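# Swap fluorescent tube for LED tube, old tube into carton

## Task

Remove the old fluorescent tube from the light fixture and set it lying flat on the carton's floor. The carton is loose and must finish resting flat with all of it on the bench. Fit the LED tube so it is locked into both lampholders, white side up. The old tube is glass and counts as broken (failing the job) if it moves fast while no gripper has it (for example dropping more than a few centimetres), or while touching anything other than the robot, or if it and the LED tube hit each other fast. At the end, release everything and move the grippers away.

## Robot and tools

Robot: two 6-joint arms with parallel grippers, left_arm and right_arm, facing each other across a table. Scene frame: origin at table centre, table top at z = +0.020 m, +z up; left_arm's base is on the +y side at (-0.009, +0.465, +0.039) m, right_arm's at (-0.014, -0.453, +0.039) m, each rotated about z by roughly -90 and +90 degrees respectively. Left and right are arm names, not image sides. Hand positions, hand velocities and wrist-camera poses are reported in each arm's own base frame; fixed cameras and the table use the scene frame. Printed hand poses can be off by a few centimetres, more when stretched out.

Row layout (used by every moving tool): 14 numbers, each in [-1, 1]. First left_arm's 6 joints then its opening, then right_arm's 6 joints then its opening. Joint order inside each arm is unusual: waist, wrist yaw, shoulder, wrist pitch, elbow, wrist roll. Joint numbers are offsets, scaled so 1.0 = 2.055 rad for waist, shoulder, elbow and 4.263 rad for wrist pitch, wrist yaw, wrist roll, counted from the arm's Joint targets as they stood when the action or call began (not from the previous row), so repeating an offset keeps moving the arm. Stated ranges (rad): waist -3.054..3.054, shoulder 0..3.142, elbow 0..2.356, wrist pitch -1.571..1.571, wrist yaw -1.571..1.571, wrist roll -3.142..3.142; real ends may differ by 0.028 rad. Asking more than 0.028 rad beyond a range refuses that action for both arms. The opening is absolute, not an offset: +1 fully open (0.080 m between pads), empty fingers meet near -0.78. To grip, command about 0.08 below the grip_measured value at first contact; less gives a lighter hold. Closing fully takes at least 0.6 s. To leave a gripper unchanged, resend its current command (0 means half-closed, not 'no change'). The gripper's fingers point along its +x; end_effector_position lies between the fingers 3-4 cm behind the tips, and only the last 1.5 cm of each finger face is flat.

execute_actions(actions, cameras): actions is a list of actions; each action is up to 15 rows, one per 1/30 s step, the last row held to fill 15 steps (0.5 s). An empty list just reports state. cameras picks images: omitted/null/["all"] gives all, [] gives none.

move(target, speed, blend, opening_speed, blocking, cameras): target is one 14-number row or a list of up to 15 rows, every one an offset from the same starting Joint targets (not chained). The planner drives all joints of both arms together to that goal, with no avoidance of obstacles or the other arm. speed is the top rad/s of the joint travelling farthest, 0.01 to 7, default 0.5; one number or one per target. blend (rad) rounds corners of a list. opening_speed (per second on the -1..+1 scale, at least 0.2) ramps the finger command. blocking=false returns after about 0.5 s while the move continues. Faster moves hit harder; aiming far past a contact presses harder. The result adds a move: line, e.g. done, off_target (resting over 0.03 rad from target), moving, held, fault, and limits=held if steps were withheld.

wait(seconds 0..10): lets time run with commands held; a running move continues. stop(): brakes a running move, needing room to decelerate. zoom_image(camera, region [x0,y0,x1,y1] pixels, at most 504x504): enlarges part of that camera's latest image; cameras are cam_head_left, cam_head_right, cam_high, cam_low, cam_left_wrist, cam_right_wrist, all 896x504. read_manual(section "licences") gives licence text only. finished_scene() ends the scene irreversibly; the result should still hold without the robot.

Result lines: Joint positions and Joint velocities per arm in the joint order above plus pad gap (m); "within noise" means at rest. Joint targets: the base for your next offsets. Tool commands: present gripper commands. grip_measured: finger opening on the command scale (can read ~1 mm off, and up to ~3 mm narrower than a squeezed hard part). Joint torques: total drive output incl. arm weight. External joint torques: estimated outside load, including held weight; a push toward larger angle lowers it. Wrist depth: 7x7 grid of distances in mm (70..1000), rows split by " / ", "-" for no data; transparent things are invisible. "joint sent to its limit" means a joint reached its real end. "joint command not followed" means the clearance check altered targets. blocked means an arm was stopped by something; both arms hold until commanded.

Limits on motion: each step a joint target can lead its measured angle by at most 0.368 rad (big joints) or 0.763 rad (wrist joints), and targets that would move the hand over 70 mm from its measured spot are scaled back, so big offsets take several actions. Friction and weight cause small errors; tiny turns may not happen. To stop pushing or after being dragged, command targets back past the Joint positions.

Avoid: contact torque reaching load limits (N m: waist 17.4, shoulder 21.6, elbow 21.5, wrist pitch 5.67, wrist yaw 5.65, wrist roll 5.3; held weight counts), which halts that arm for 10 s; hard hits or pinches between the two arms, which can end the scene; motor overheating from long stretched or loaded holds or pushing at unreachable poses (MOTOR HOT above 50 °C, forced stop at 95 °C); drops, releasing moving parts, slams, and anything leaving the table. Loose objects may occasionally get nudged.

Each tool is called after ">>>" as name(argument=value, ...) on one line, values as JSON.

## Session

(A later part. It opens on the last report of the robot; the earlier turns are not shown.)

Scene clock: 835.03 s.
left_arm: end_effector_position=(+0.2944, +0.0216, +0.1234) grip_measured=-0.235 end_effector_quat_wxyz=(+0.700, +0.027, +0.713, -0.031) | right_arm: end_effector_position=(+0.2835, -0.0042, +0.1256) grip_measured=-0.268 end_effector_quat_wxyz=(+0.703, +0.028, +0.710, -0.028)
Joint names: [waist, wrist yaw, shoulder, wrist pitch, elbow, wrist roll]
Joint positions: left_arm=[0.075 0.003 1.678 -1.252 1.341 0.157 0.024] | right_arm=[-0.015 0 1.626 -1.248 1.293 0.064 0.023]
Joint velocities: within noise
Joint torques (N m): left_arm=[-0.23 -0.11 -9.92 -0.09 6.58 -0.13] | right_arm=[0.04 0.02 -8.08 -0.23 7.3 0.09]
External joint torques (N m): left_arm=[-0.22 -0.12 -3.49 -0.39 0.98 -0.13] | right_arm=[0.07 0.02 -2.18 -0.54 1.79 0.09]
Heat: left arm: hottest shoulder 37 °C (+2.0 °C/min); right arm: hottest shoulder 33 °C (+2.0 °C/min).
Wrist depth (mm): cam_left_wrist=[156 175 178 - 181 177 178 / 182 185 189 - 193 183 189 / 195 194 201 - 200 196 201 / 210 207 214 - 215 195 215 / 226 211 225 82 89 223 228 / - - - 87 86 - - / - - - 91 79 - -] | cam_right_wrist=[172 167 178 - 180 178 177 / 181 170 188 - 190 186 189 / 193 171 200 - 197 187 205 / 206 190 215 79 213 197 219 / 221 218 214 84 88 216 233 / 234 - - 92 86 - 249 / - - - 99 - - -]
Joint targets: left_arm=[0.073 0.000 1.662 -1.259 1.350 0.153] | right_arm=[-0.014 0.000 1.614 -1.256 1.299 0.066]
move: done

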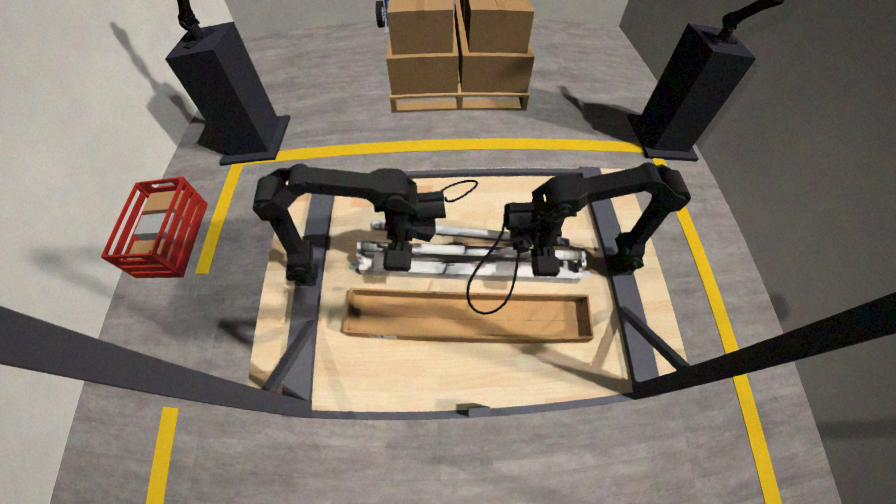

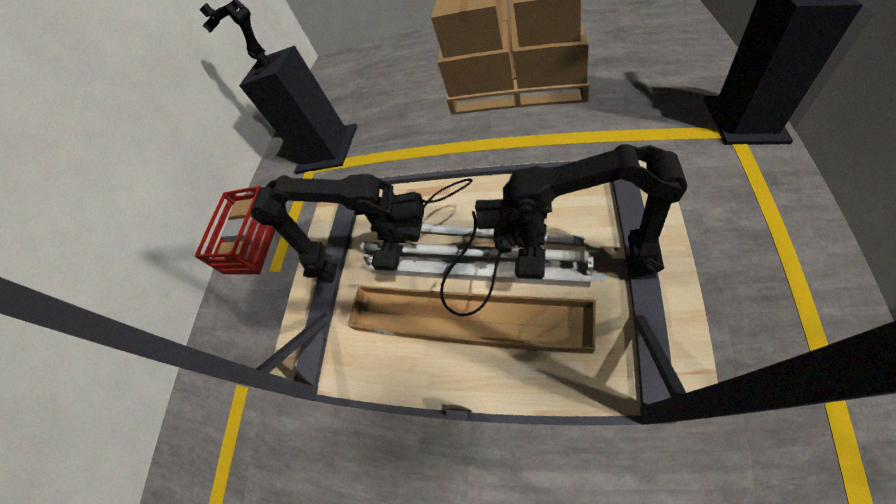

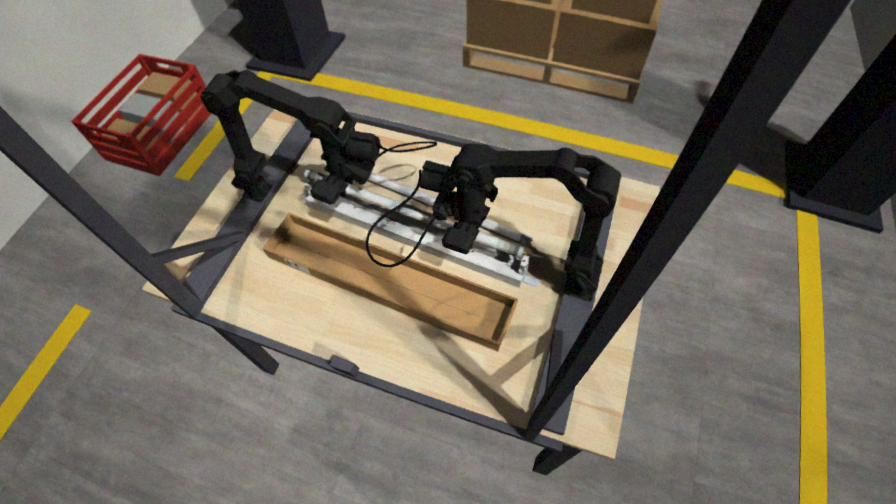

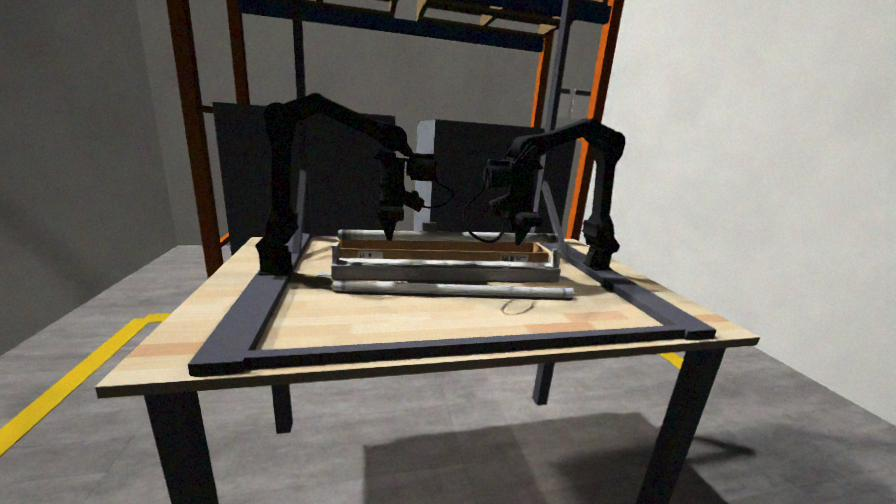

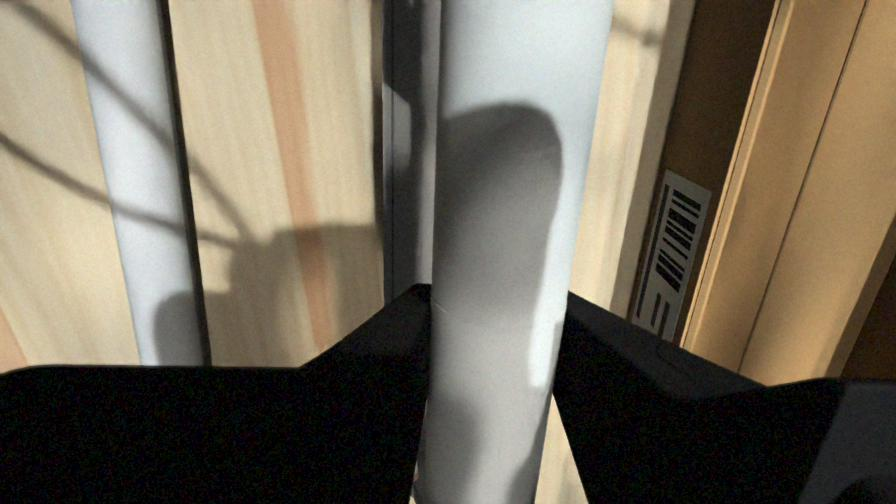

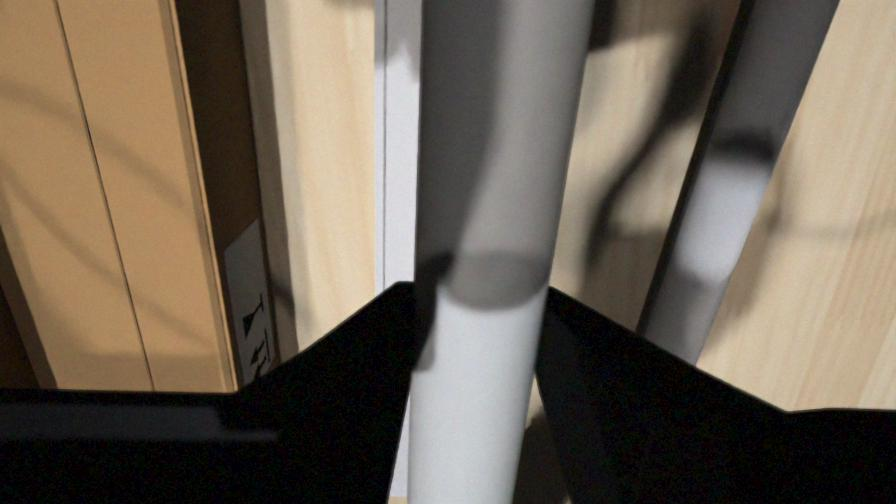

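>>> move(target=[[-0.0578,0,-0.0060,0.0003,-0.0066,-0.0279,-0.33,0.0593,0,0.0083,-0.0003,0.0088,0.0286,-0.34],[-0.1160,0,-0.0044,0.0002,-0.0048,-0.0559,-0.33,0.1159,0,0.0241,-0.0008,0.0258,0.0559,-0.34],[-0.1730,0,0.0048,-0.0003,0.0054,-0.0834,-0.33,0.1688,0,0.0469,-0.0021,0.0512,0.0814,-0.34],[-0.2259,0,0.0209,-0.0012,0.0234,-0.1089,-0.33,0.2157,0,0.0746,-0.0045,0.0840,0.1040,-0.34]], speed=0.25, blend=0.03)

Scene clock: 902.67 s.
left_arm: end_effector_position=(+0.2827, -0.1160, +0.1299) grip_measured=-0.235 end_effector_quat_wxyz=(+0.707, +0.028, +0.706, -0.031) | right_arm: end_effector_position=(+0.2945, +0.1323, +0.1320) grip_measured=-0.268 end_effector_quat_wxyz=(+0.710, +0.030, +0.703, -0.028)
Joint names: [waist, wrist yaw, shoulder, wrist pitch, elbow, wrist roll]
Joint positions: left_arm=[-0.388 0.003 1.697 -1.259 1.388 -0.305 0.024] | right_arm=[0.424 0.003 1.756 -1.269 1.465 0.506 0.023]
Joint velocities: within noise
Joint torques (N m): left_arm=[-0.34 -0.14 -6.95 0.02 6.79 -0.2] | right_arm=[0.56 -0.1 -6.47 -0.07 7.32 0.12]
External joint torques (N m): left_arm=[-0.34 -0.13 -0.28 -0.31 1.13 -0.2] | right_arm=[0.58 -0.12 0.42 -0.42 1.77 0.12]
Heat: left arm: hottest shoulder 41 °C (+3.0 °C/min); right arm: hottest shoulder 35 °C (+2.0 °C/min).
Wrist depth (mm): cam_left_wrist=[149 179 181 - 182 177 189 / 159 180 192 - 191 195 200 / 170 181 202 - 190 208 211 / 179 185 218 - 207 224 226 / 194 198 232 82 86 240 242 / - - - 86 86 - - / - - - 91 79 - -] | cam_right_wrist=[181 182 176 - 157 185 154 / 192 192 183 - 156 194 163 / 203 203 196 - 162 204 172 / 215 217 207 80 189 203 183 / 230 231 77 84 88 201 198 / 242 - - 92 86 - 240 / - - - 98 - - -]
Joint targets: left_arm=[-0.391 0.000 1.705 -1.264 1.398 -0.311] | right_arm=[0.430 0.000 1.768 -1.275 1.471 0.510]
move: done

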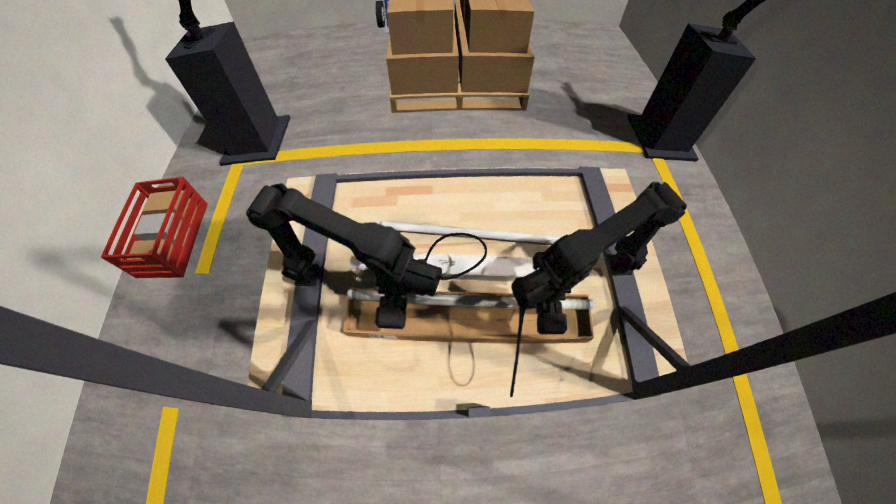

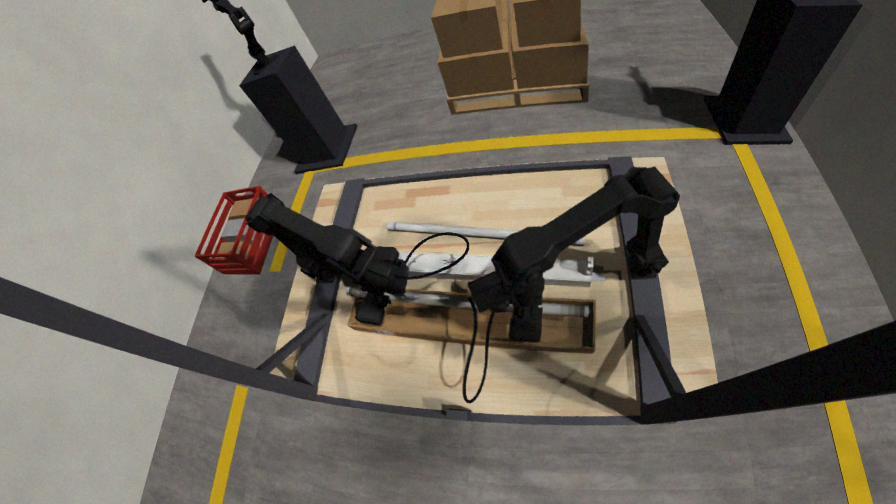

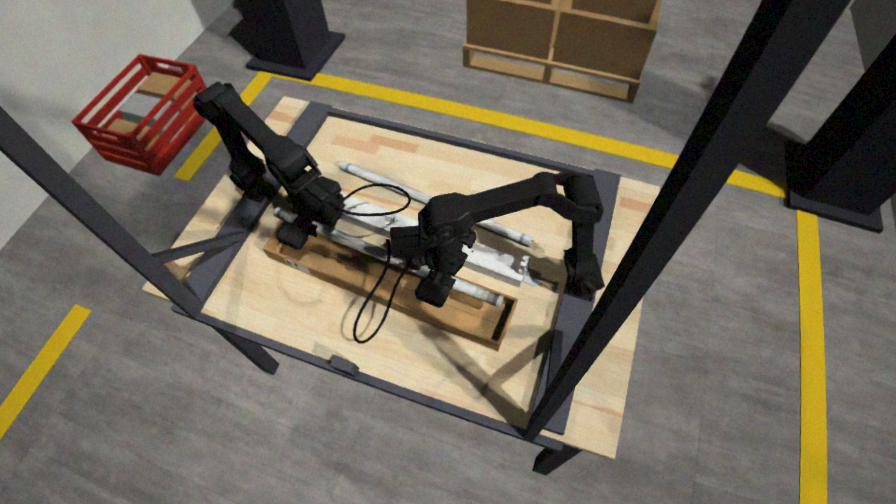

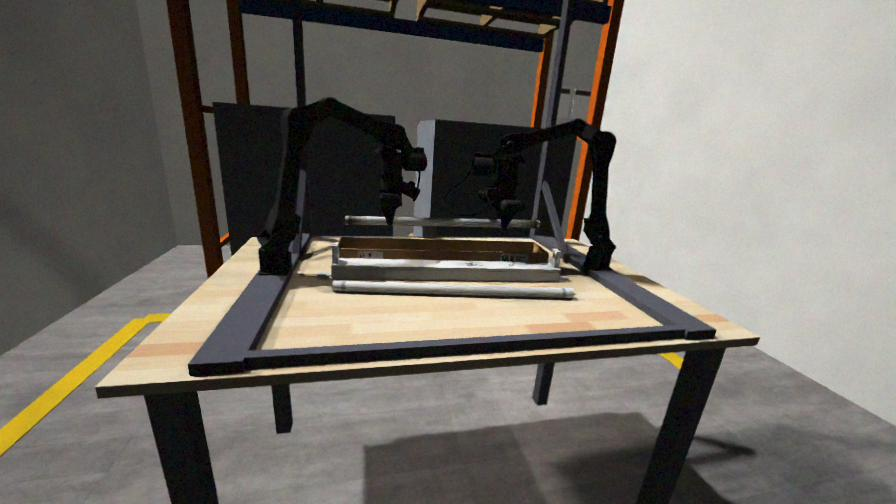

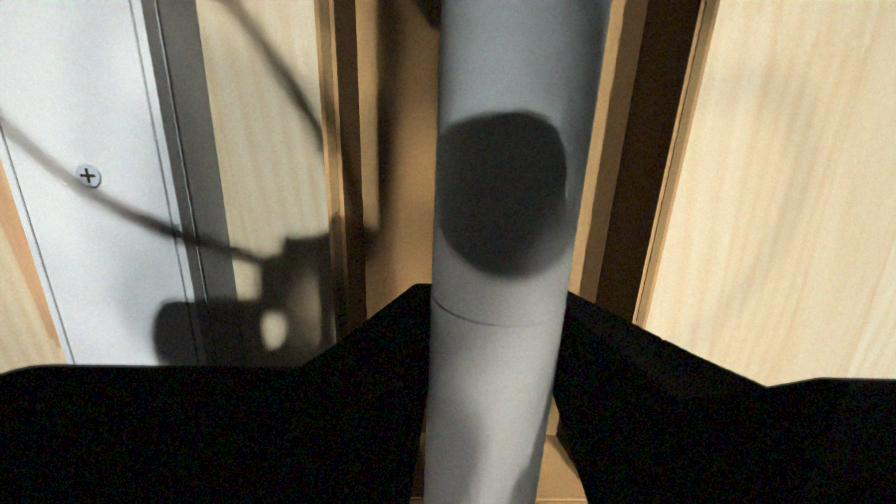

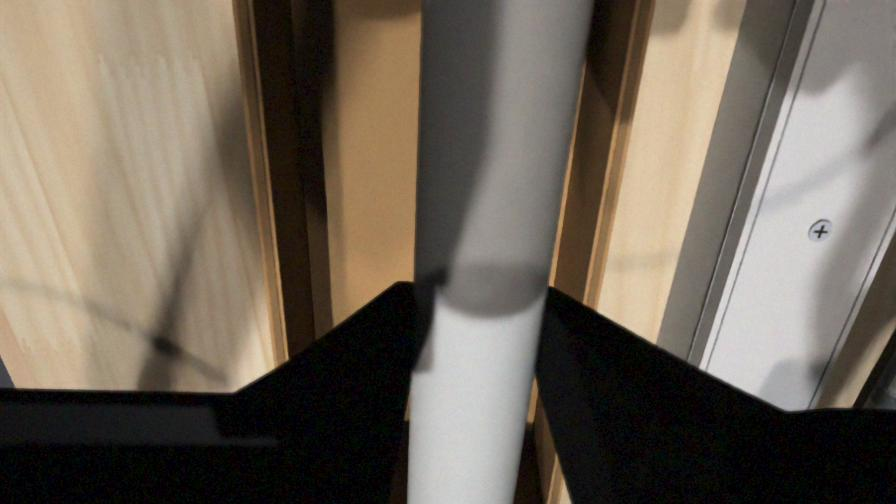

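>>> move(target=[[-0.0135,0,0.0054,-0.0003,0.0060,-0.0064,-0.33,0.0113,0,0.0083,-0.0007,0.0103,0.0055,-0.34],[-0.0135,0,0.0140,0.0320,-0.0523,-0.0064,-0.33,0.0113,0,0.0150,0.0285,-0.0436,0.0055,-0.34],[-0.0135,0,0.0314,0.0641,-0.1015,-0.0064,-0.33,0.0113,0,0.0296,0.0583,-0.0908,0.0055,-0.34],[-0.0135,0,0.0453,0.0826,-0.1260,-0.0064,-0.33,0.0113,0,0.0413,0.0754,-0.1146,0.0055,-0.34]], speed=0.2, blend=0.02)

Scene clock: 944.77 s.
left_arm: end_effector_position=(+0.2843, -0.1265, +0.0438) grip_measured=-0.235 end_effector_quat_wxyz=(+0.709, +0.027, +0.704, -0.032) | right_arm: end_effector_position=(+0.2972, +0.1432, +0.0505) grip_measured=-0.268 end_effector_quat_wxyz=(+0.711, +0.029, +0.702, -0.027)
Joint names: [waist, wrist yaw, shoulder, wrist pitch, elbow, wrist roll]
Joint positions: left_arm=[-0.417 0.003 1.789 -0.916 1.144 -0.333 0.024] | right_arm=[0.451 0.004 1.843 -0.956 1.242 0.531 0.023]
Joint velocities: within noise
Joint torques (N m): left_arm=[-0.24 -0.14 -7.16 0.6 4.61 -0.16] | right_arm=[0.13 -0.1 -7.1 0.5 5.64 0.13]
External joint torques (N m): left_arm=[-0.15 -0.13 -0.15 0.25 -0.73 -0.16] | right_arm=[0.15 -0.13 0.1 0.16 0.42 0.13]
Heat: left arm: hottest shoulder 39 °C (-2.0 °C/min); right arm: hottest elbow 34 °C (-1.0 °C/min).
Wrist depth (mm): cam_left_wrist=[- 86 103 - - 104 82 / - 86 108 - 110 109 - / - 80 114 - 113 114 85 / - 81 122 - 122 112 89 / 135 88 128 82 86 111 94 / - - - 87 86 - - / - - - 91 79 - -] | cam_right_wrist=[- 91 104 - 105 105 86 / - 92 110 - 112 112 86 / - 93 116 - 116 116 85 / - 87 124 79 122 124 93 / 139 95 129 84 86 117 131 / - - - 91 86 - 142 / - - - 98 - - -]
Joint targets: left_arm=[-0.419 0.000 1.798 -0.912 1.139 -0.338] | right_arm=[0.453 0.000 1.853 -0.953 1.236 0.533]
move: done; blend cut to 0.0139 rad at target 1

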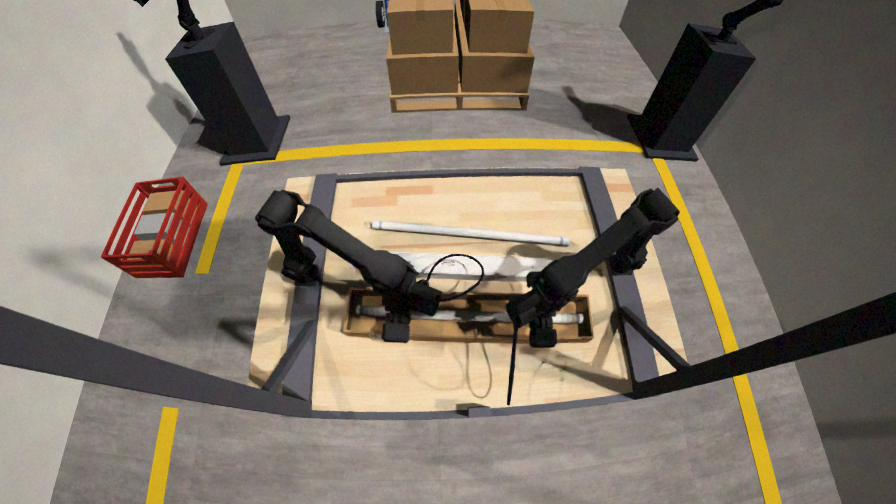

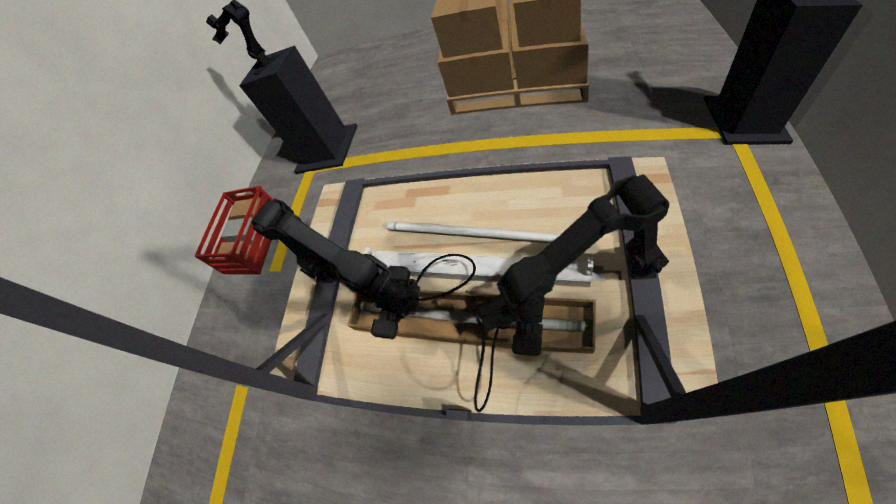

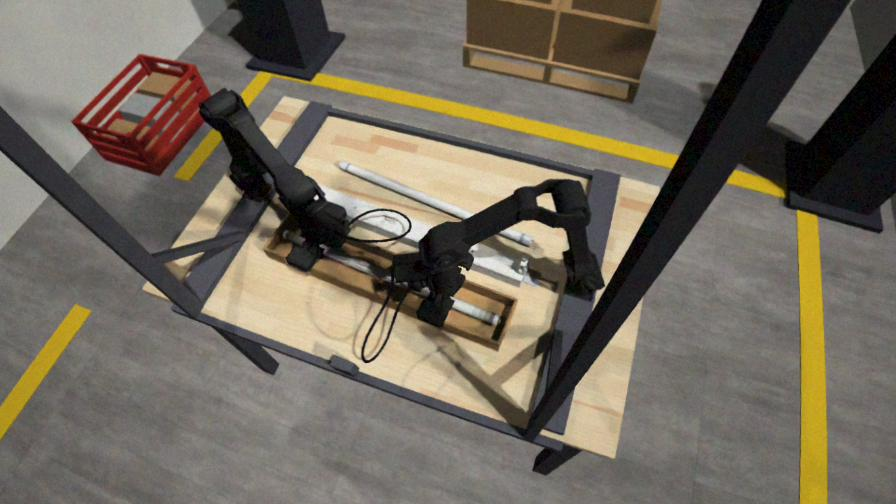

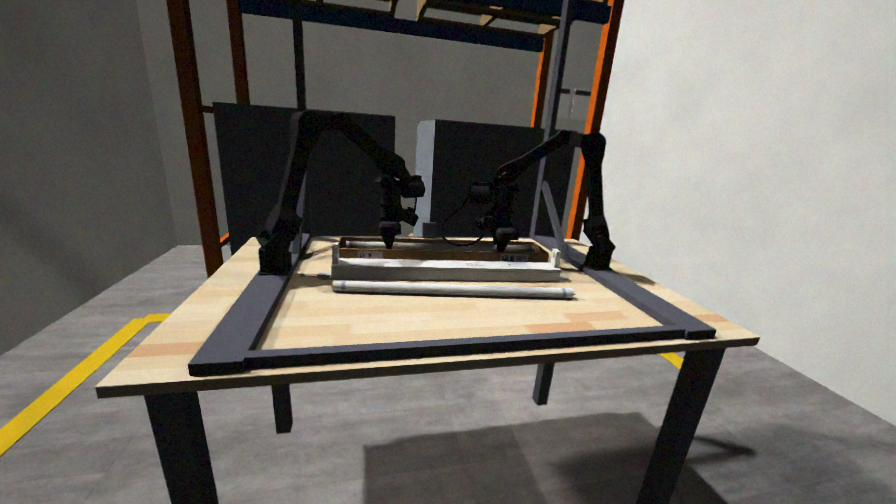

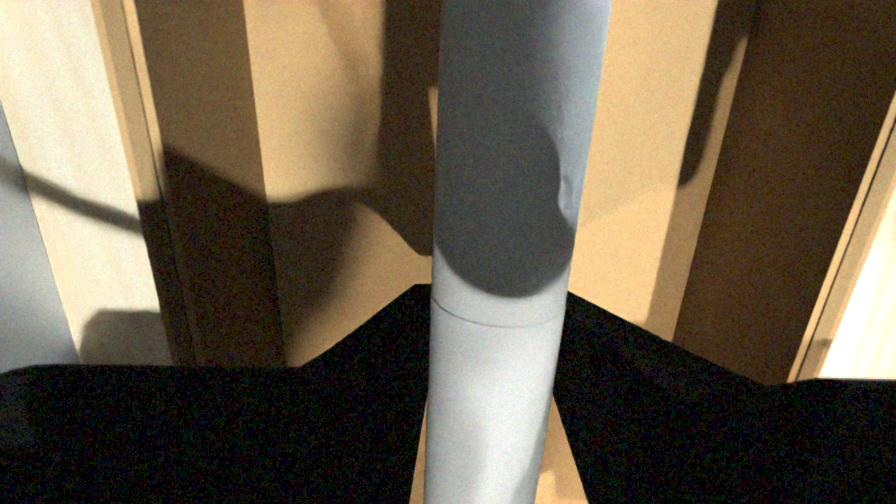

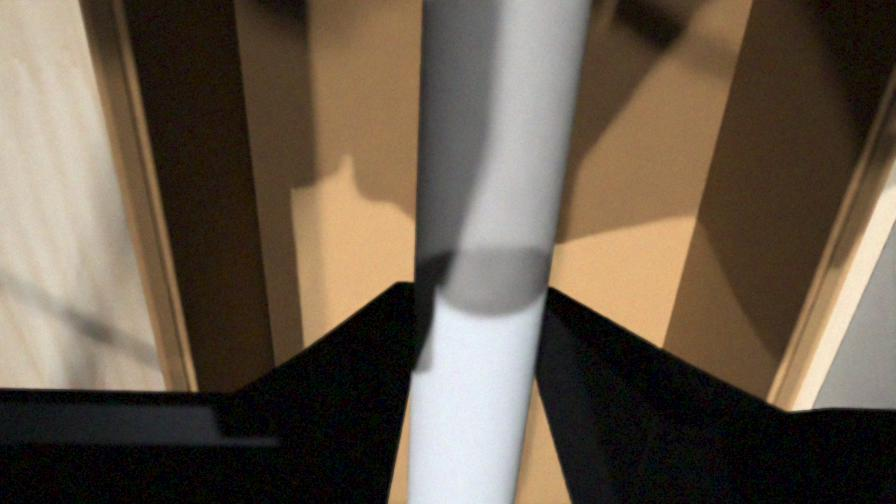

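>>> move(target=[0,0,0.0105,0.0115,-0.0134,0,-0.33,0,0,0.0093,0.0110,-0.0138,0,-0.34], speed=0.1, cameras=["cam_left_wrist","cam_right_wrist"])

Scene clock: 962.03 s.
left_arm: end_effector_position=(+0.2847, -0.1267, +0.0314) grip_measured=-0.235 end_effector_quat_wxyz=(+0.709, +0.027, +0.704, -0.032) | right_arm: end_effector_position=(+0.2974, +0.1434, +0.0383) grip_measured=-0.268 end_effector_quat_wxyz=(+0.711, +0.029, +0.702, -0.027)
Joint names: [waist, wrist yaw, shoulder, wrist pitch, elbow, wrist roll]
Joint positions: left_arm=[-0.417 0.003 1.81 -0.868 1.117 -0.333 0.024] | right_arm=[0.451 0.004 1.861 -0.909 1.214 0.531 0.023]
Joint velocities: within noise
Joint torques (N m): left_arm=[-0.23 -0.14 -7.15 0.62 4.59 -0.16] | right_arm=[0.24 -0.1 -7.03 0.45 5.6 0.1]
External joint torques (N m): left_arm=[-0.18 -0.13 -0.13 0.27 -0.6 -0.16] | right_arm=[0.29 -0.13 0.24 0.1 0.44 0.1]
Heat: left arm: hottest shoulder 37 °C (-4.1 °C/min); right arm: hottest shoulder 35 °C (+0.0 °C/min).
Wrist depth (mm): cam_left_wrist=[- 86 91 91 - - 86 / - 86 - - - - - / - 94 102 102 101 103 85 / - 81 111 109 109 109 - / - 82 114 82 86 115 84 / - - - 86 86 - - / - - - 91 79 - -] | cam_right_wrist=[- 90 93 - - 94 86 / - 92 98 - 100 100 85 / - 93 104 - 104 105 85 / - 87 110 80 111 111 89 / - 88 115 84 88 117 84 / - - - 91 86 - 84 / - - - 98 - - -]
Joint targets: left_arm=[-0.419 0.000 1.820 -0.863 1.112 -0.338] | right_arm=[0.453 0.000 1.872 -0.907 1.208 0.533]
move: done
Images, in order (width x height): cam_left_wrist 896x504, cam_right_wrist 896x504.

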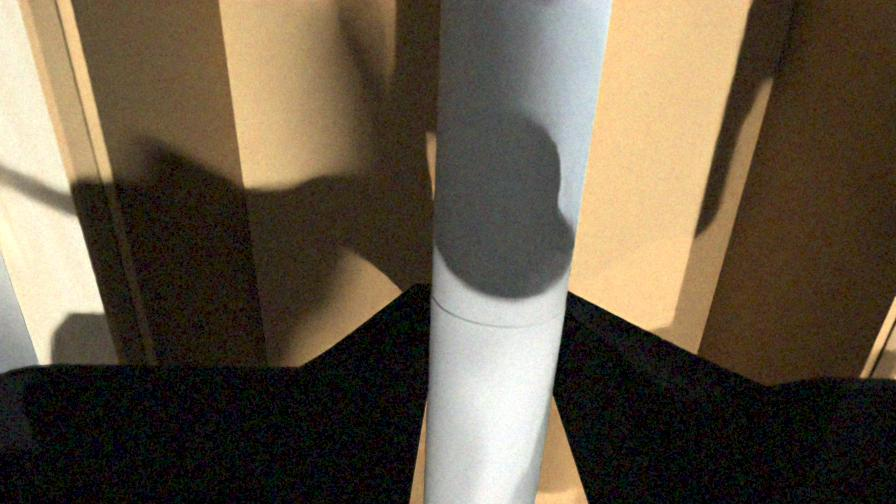

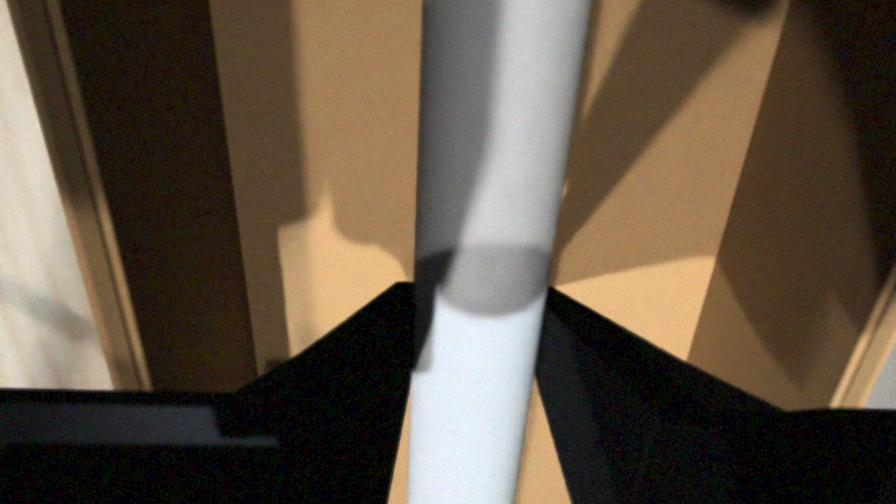

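>>> move(target=[0,0,0.0061,0.0070,-0.0082,0,-0.33,0,0,0.0056,0.0068,-0.0085,0,-0.34], speed=0.06, cameras=[])

Scene clock: 966.70 s.
left_arm: end_effector_position=(+0.2845, -0.1266, +0.0270) grip_measured=-0.235 end_effector_quat_wxyz=(+0.710, +0.027, +0.703, -0.032) | right_arm: end_effector_position=(+0.2972, +0.1433, +0.0328) grip_measured=-0.268 end_effector_quat_wxyz=(+0.712, +0.030, +0.701, -0.027)
Joint names: [waist, wrist yaw, shoulder, wrist pitch, elbow, wrist roll]
Joint positions: left_arm=[-0.417 0.003 1.816 -0.848 1.105 -0.333 0.024] | right_arm=[0.451 0.004 1.868 -0.887 1.199 0.531 0.023]
Joint velocities: within noise
Joint torques (N m): left_arm=[-0.25 -0.14 -6.25 1.26 3.94 -0.16] | right_arm=[0.1 -0.1 -6.42 0.97 5.01 0.08]
External joint torques (N m): left_arm=[-0.24 -0.12 0.78 0.91 -1.21 -0.16] | right_arm=[0.11 -0.13 0.8 0.63 -0.04 0.08]
Heat: left arm: hottest shoulder 37 °C (-4.0 °C/min); right arm: hottest shoulder 35 °C (+1.0 °C/min).
Wrist depth (mm): cam_left_wrist=[- 86 89 89 - - 86 / - 91 - - - 95 - / - 94 99 99 76 100 85 / - 81 106 105 105 106 - / - 82 111 82 86 111 84 / - - - 86 86 - - / - - - 91 86 - -] | cam_right_wrist=[- 87 90 - - 90 86 / - 92 94 - 95 95 85 / - 93 99 - 99 101 85 / - 87 105 81 106 106 89 / - 95 110 84 87 110 84 / - - - 91 86 - 84 / - - - 98 - - -]
Joint targets: left_arm=[-0.419 0.000 1.832 -0.833 1.095 -0.338] | right_arm=[0.453 0.000 1.883 -0.877 1.190 0.533]
move: done
No camera images: "cameras" was empty.

>>> wait(seconds=0)

>>> zoom_image(camera="cam_low", region=[320, 210, 570, 300])

>>> zoom_image(camera="cam_head_right", region=[340, 270, 610, 370])

>>> zoom_image(camera="cam_high", region=[250, 200, 530, 360])

Scene clock: 976.00 s.
left_arm: end_effector_position=(+0.2844, -0.1265, +0.0269) grip_measured=-0.235 end_effector_quat_wxyz=(+0.710, +0.027, +0.703, -0.032) | right_arm: end_effector_position=(+0.2973, +0.1433, +0.0328) grip_measured=-0.268 end_effector_quat_wxyz=(+0.712, +0.030, +0.701, -0.027)
Joint names: [waist, wrist yaw, shoulder, wrist pitch, elbow, wrist roll]
Joint positions: left_arm=[-0.417 0.003 1.816 -0.848 1.104 -0.333 0.024] | right_arm=[0.451 0.004 1.868 -0.887 1.199 0.531 0.023]
Joint velocities: within noise
Joint torques (N m): left_arm=[-0.25 -0.14 -6.24 1.29 3.98 -0.16] | right_arm=[0.18 -0.09 -6.32 0.95 5 0.1]
External joint torques (N m): left_arm=[-0.23 -0.13 0.8 0.93 -1.17 -0.16] | right_arm=[0.15 -0.11 0.96 0.59 -0.15 0.1]
Heat: left arm: hottest shoulder 36 °C (-4.0 °C/min); right arm: hottest shoulder 34 °C (+0.0 °C/min).
Wrist depth (mm): cam_left_wrist=[- 86 88 89 - - 86 / - 91 - - - 95 - / - 94 99 99 76 100 85 / - 81 106 105 105 105 - / - 82 110 82 86 111 84 / - - - 87 86 - - / - - - 91 86 - -] | cam_right_wrist=[- 87 90 - - 90 86 / - 92 93 - 95 95 85 / - 93 99 - 98 101 85 / - 87 106 81 106 106 89 / - 95 110 84 87 110 84 / - - - 91 86 - 83 / - - - 98 - - -]
Joint targets: left_arm=[-0.419 0.000 1.832 -0.833 1.095 -0.338] | right_arm=[0.453 0.000 1.883 -0.877 1.190 0.533]
Tool commands: left_gripper/opening=-0.33 right_gripper/opening=-0.34

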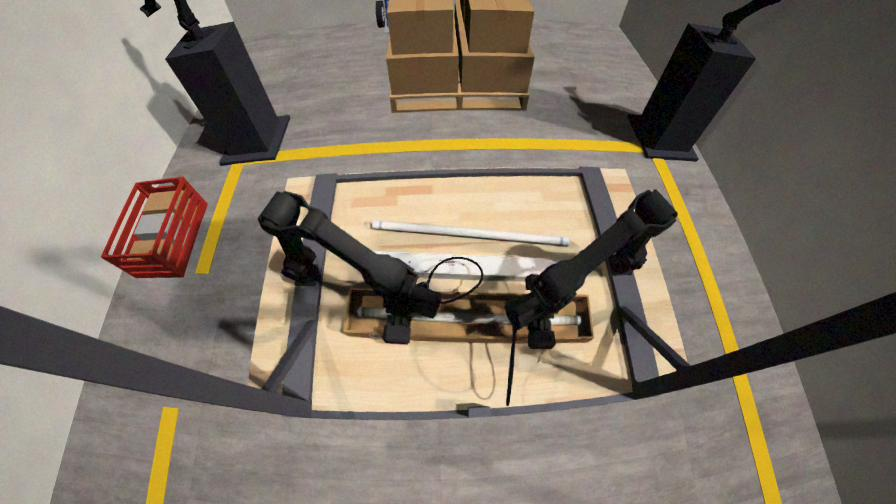

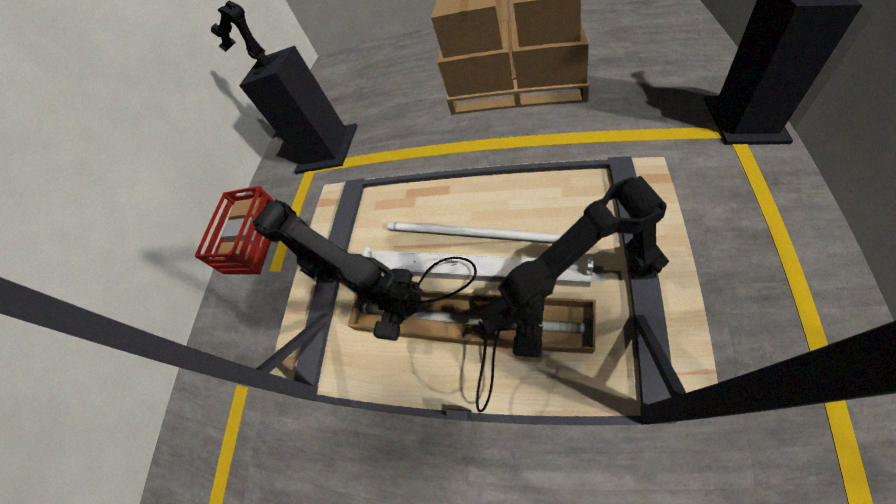

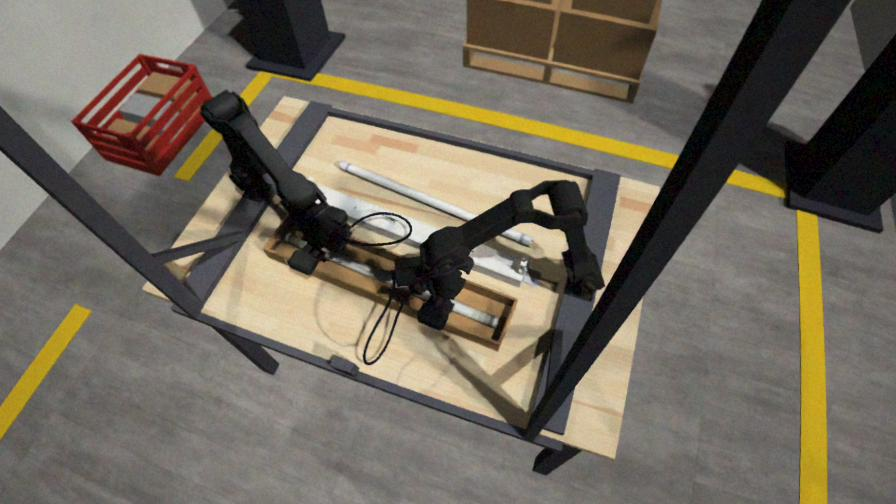

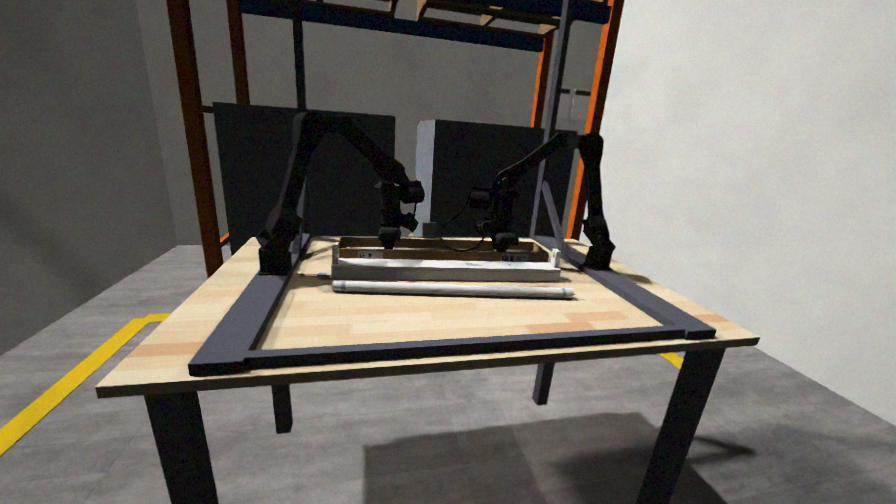

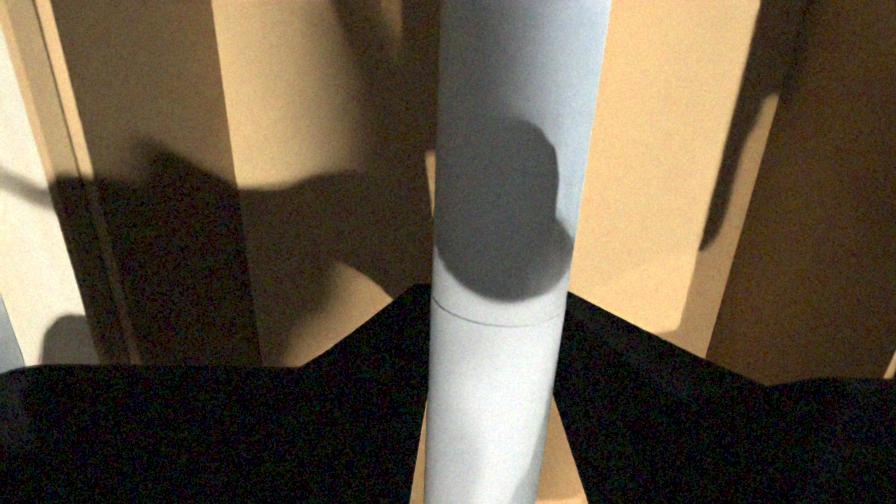

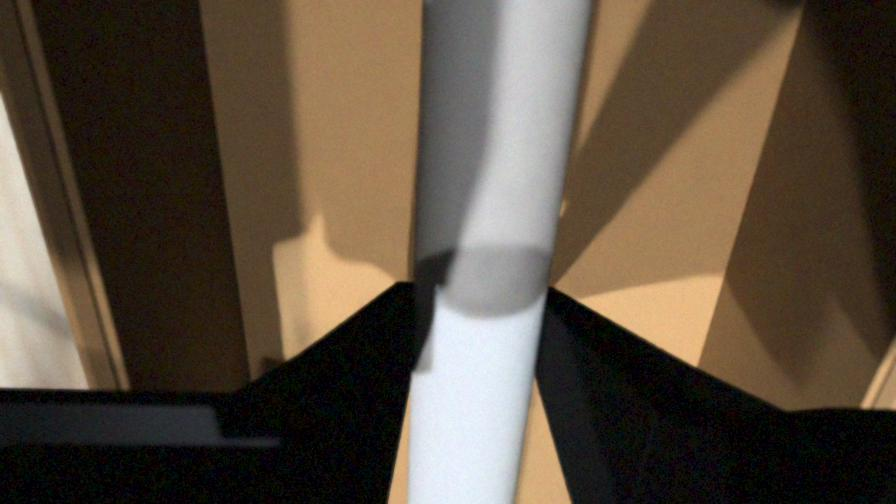

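Scaled by 2.016 from the camera's 896x504 image, which has a finer 1280x720 frame.

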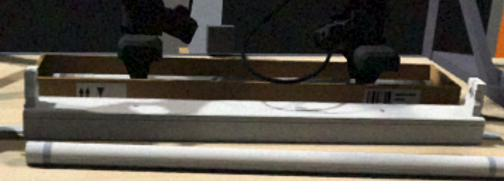

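Scaled by 1.867 from the camera's 896x504 image, which has a finer 1280x720 frame.

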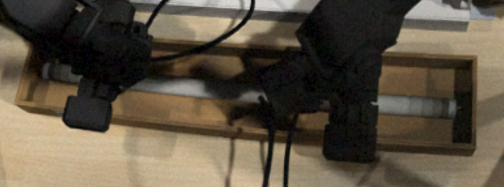

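Scaled by 1.800 from the camera's 896x504 image, which has a finer 1280x720 frame.

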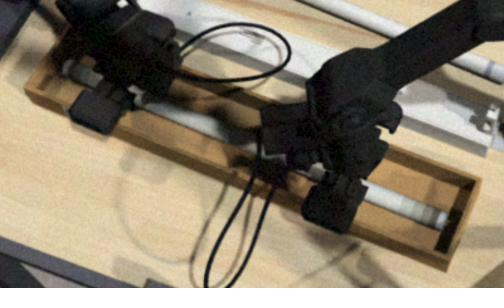

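>>> move(target=[[0,0,-0.0061,-0.0070,0.0082,0,-0.33,0,0,-0.0056,-0.0068,0.0085,0,-0.34],[0,0,-0.0061,-0.0070,0.0082,0,0.0,0,0,-0.0056,-0.0068,0.0085,0,0.0]], speed=0.06, opening_speed=0.4, cameras=["cam_left_wrist","cam_right_wrist"])

Scene clock: 987.10 s.
left_arm: end_effector_position=(+0.2827, -0.1257, +0.0278) grip_measured=-0.004 end_effector_quat_wxyz=(+0.706, +0.028, +0.707, -0.030) | right_arm: end_effector_position=(+0.2946, +0.1421, +0.0340) grip_measured=-0.003 end_effector_quat_wxyz=(+0.707, +0.027, +0.706, -0.030)
Joint names: [waist, wrist yaw, shoulder, wrist pitch, elbow, wrist roll]
Joint positions: left_arm=[-0.417 0.003 1.816 -0.863 1.108 -0.334 0.035] | right_arm=[0.451 0.004 1.868 -0.908 1.204 0.531 0.035]
Joint velocities: within noise
Joint torques (N m): left_arm=[-0.24 -0.14 -7.88 0.32 5.47 -0.14] | right_arm=[0.07 -0.1 -7.72 0.4 6.63 0.1]
External joint torques (N m): left_arm=[-0.19 -0.12 -0.86 -0.01 0.33 -0.14] | right_arm=[0.08 -0.13 -0.47 0.06 1.51 0.1]
Heat: left arm: hottest shoulder 36 °C (-4.1 °C/min); right arm: hottest shoulder 34 °C (+0.0 °C/min).
Wrist depth (mm): cam_left_wrist=[- 83 88 - - - 87 / - 91 - - - 95 - / - 85 99 98 97 100 82 / - 85 106 105 105 106 - / - 86 109 86 88 111 85 / - - - 92 89 - - / - - - 99 128 - -] | cam_right_wrist=[- 87 89 - - 90 88 / - 92 93 - 95 95 83 / - 97 99 - 100 101 83 / - 84 106 81 106 107 - / - 99 92 86 90 107 86 / - - - 93 91 - 82 / - - - 101 134 - -]
Joint targets: left_arm=[-0.419 0.000 1.820 -0.863 1.112 -0.338] | right_arm=[0.453 0.000 1.872 -0.906 1.208 0.533]
move: done
Images, in order (width x height): cam_left_wrist 896x504, cam_right_wrist 896x504.

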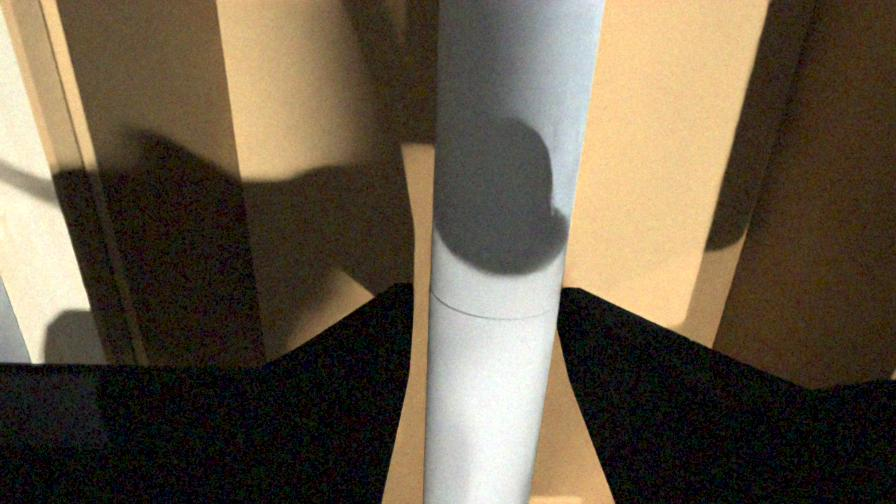

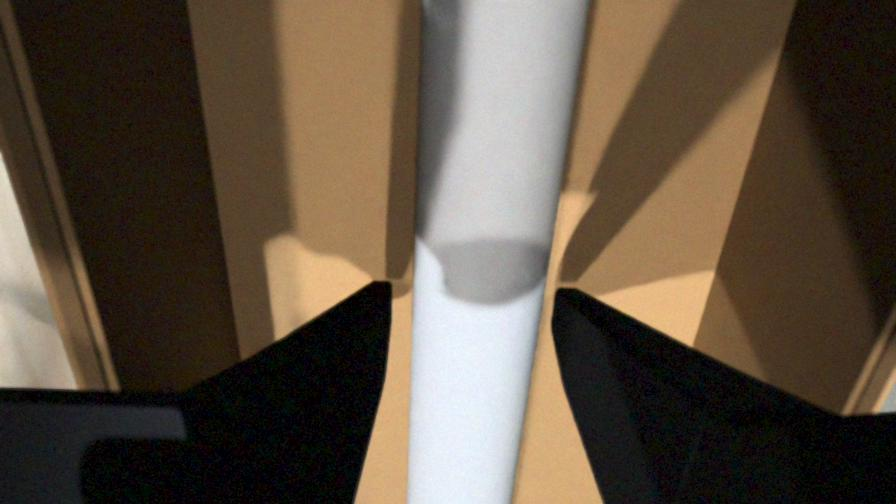

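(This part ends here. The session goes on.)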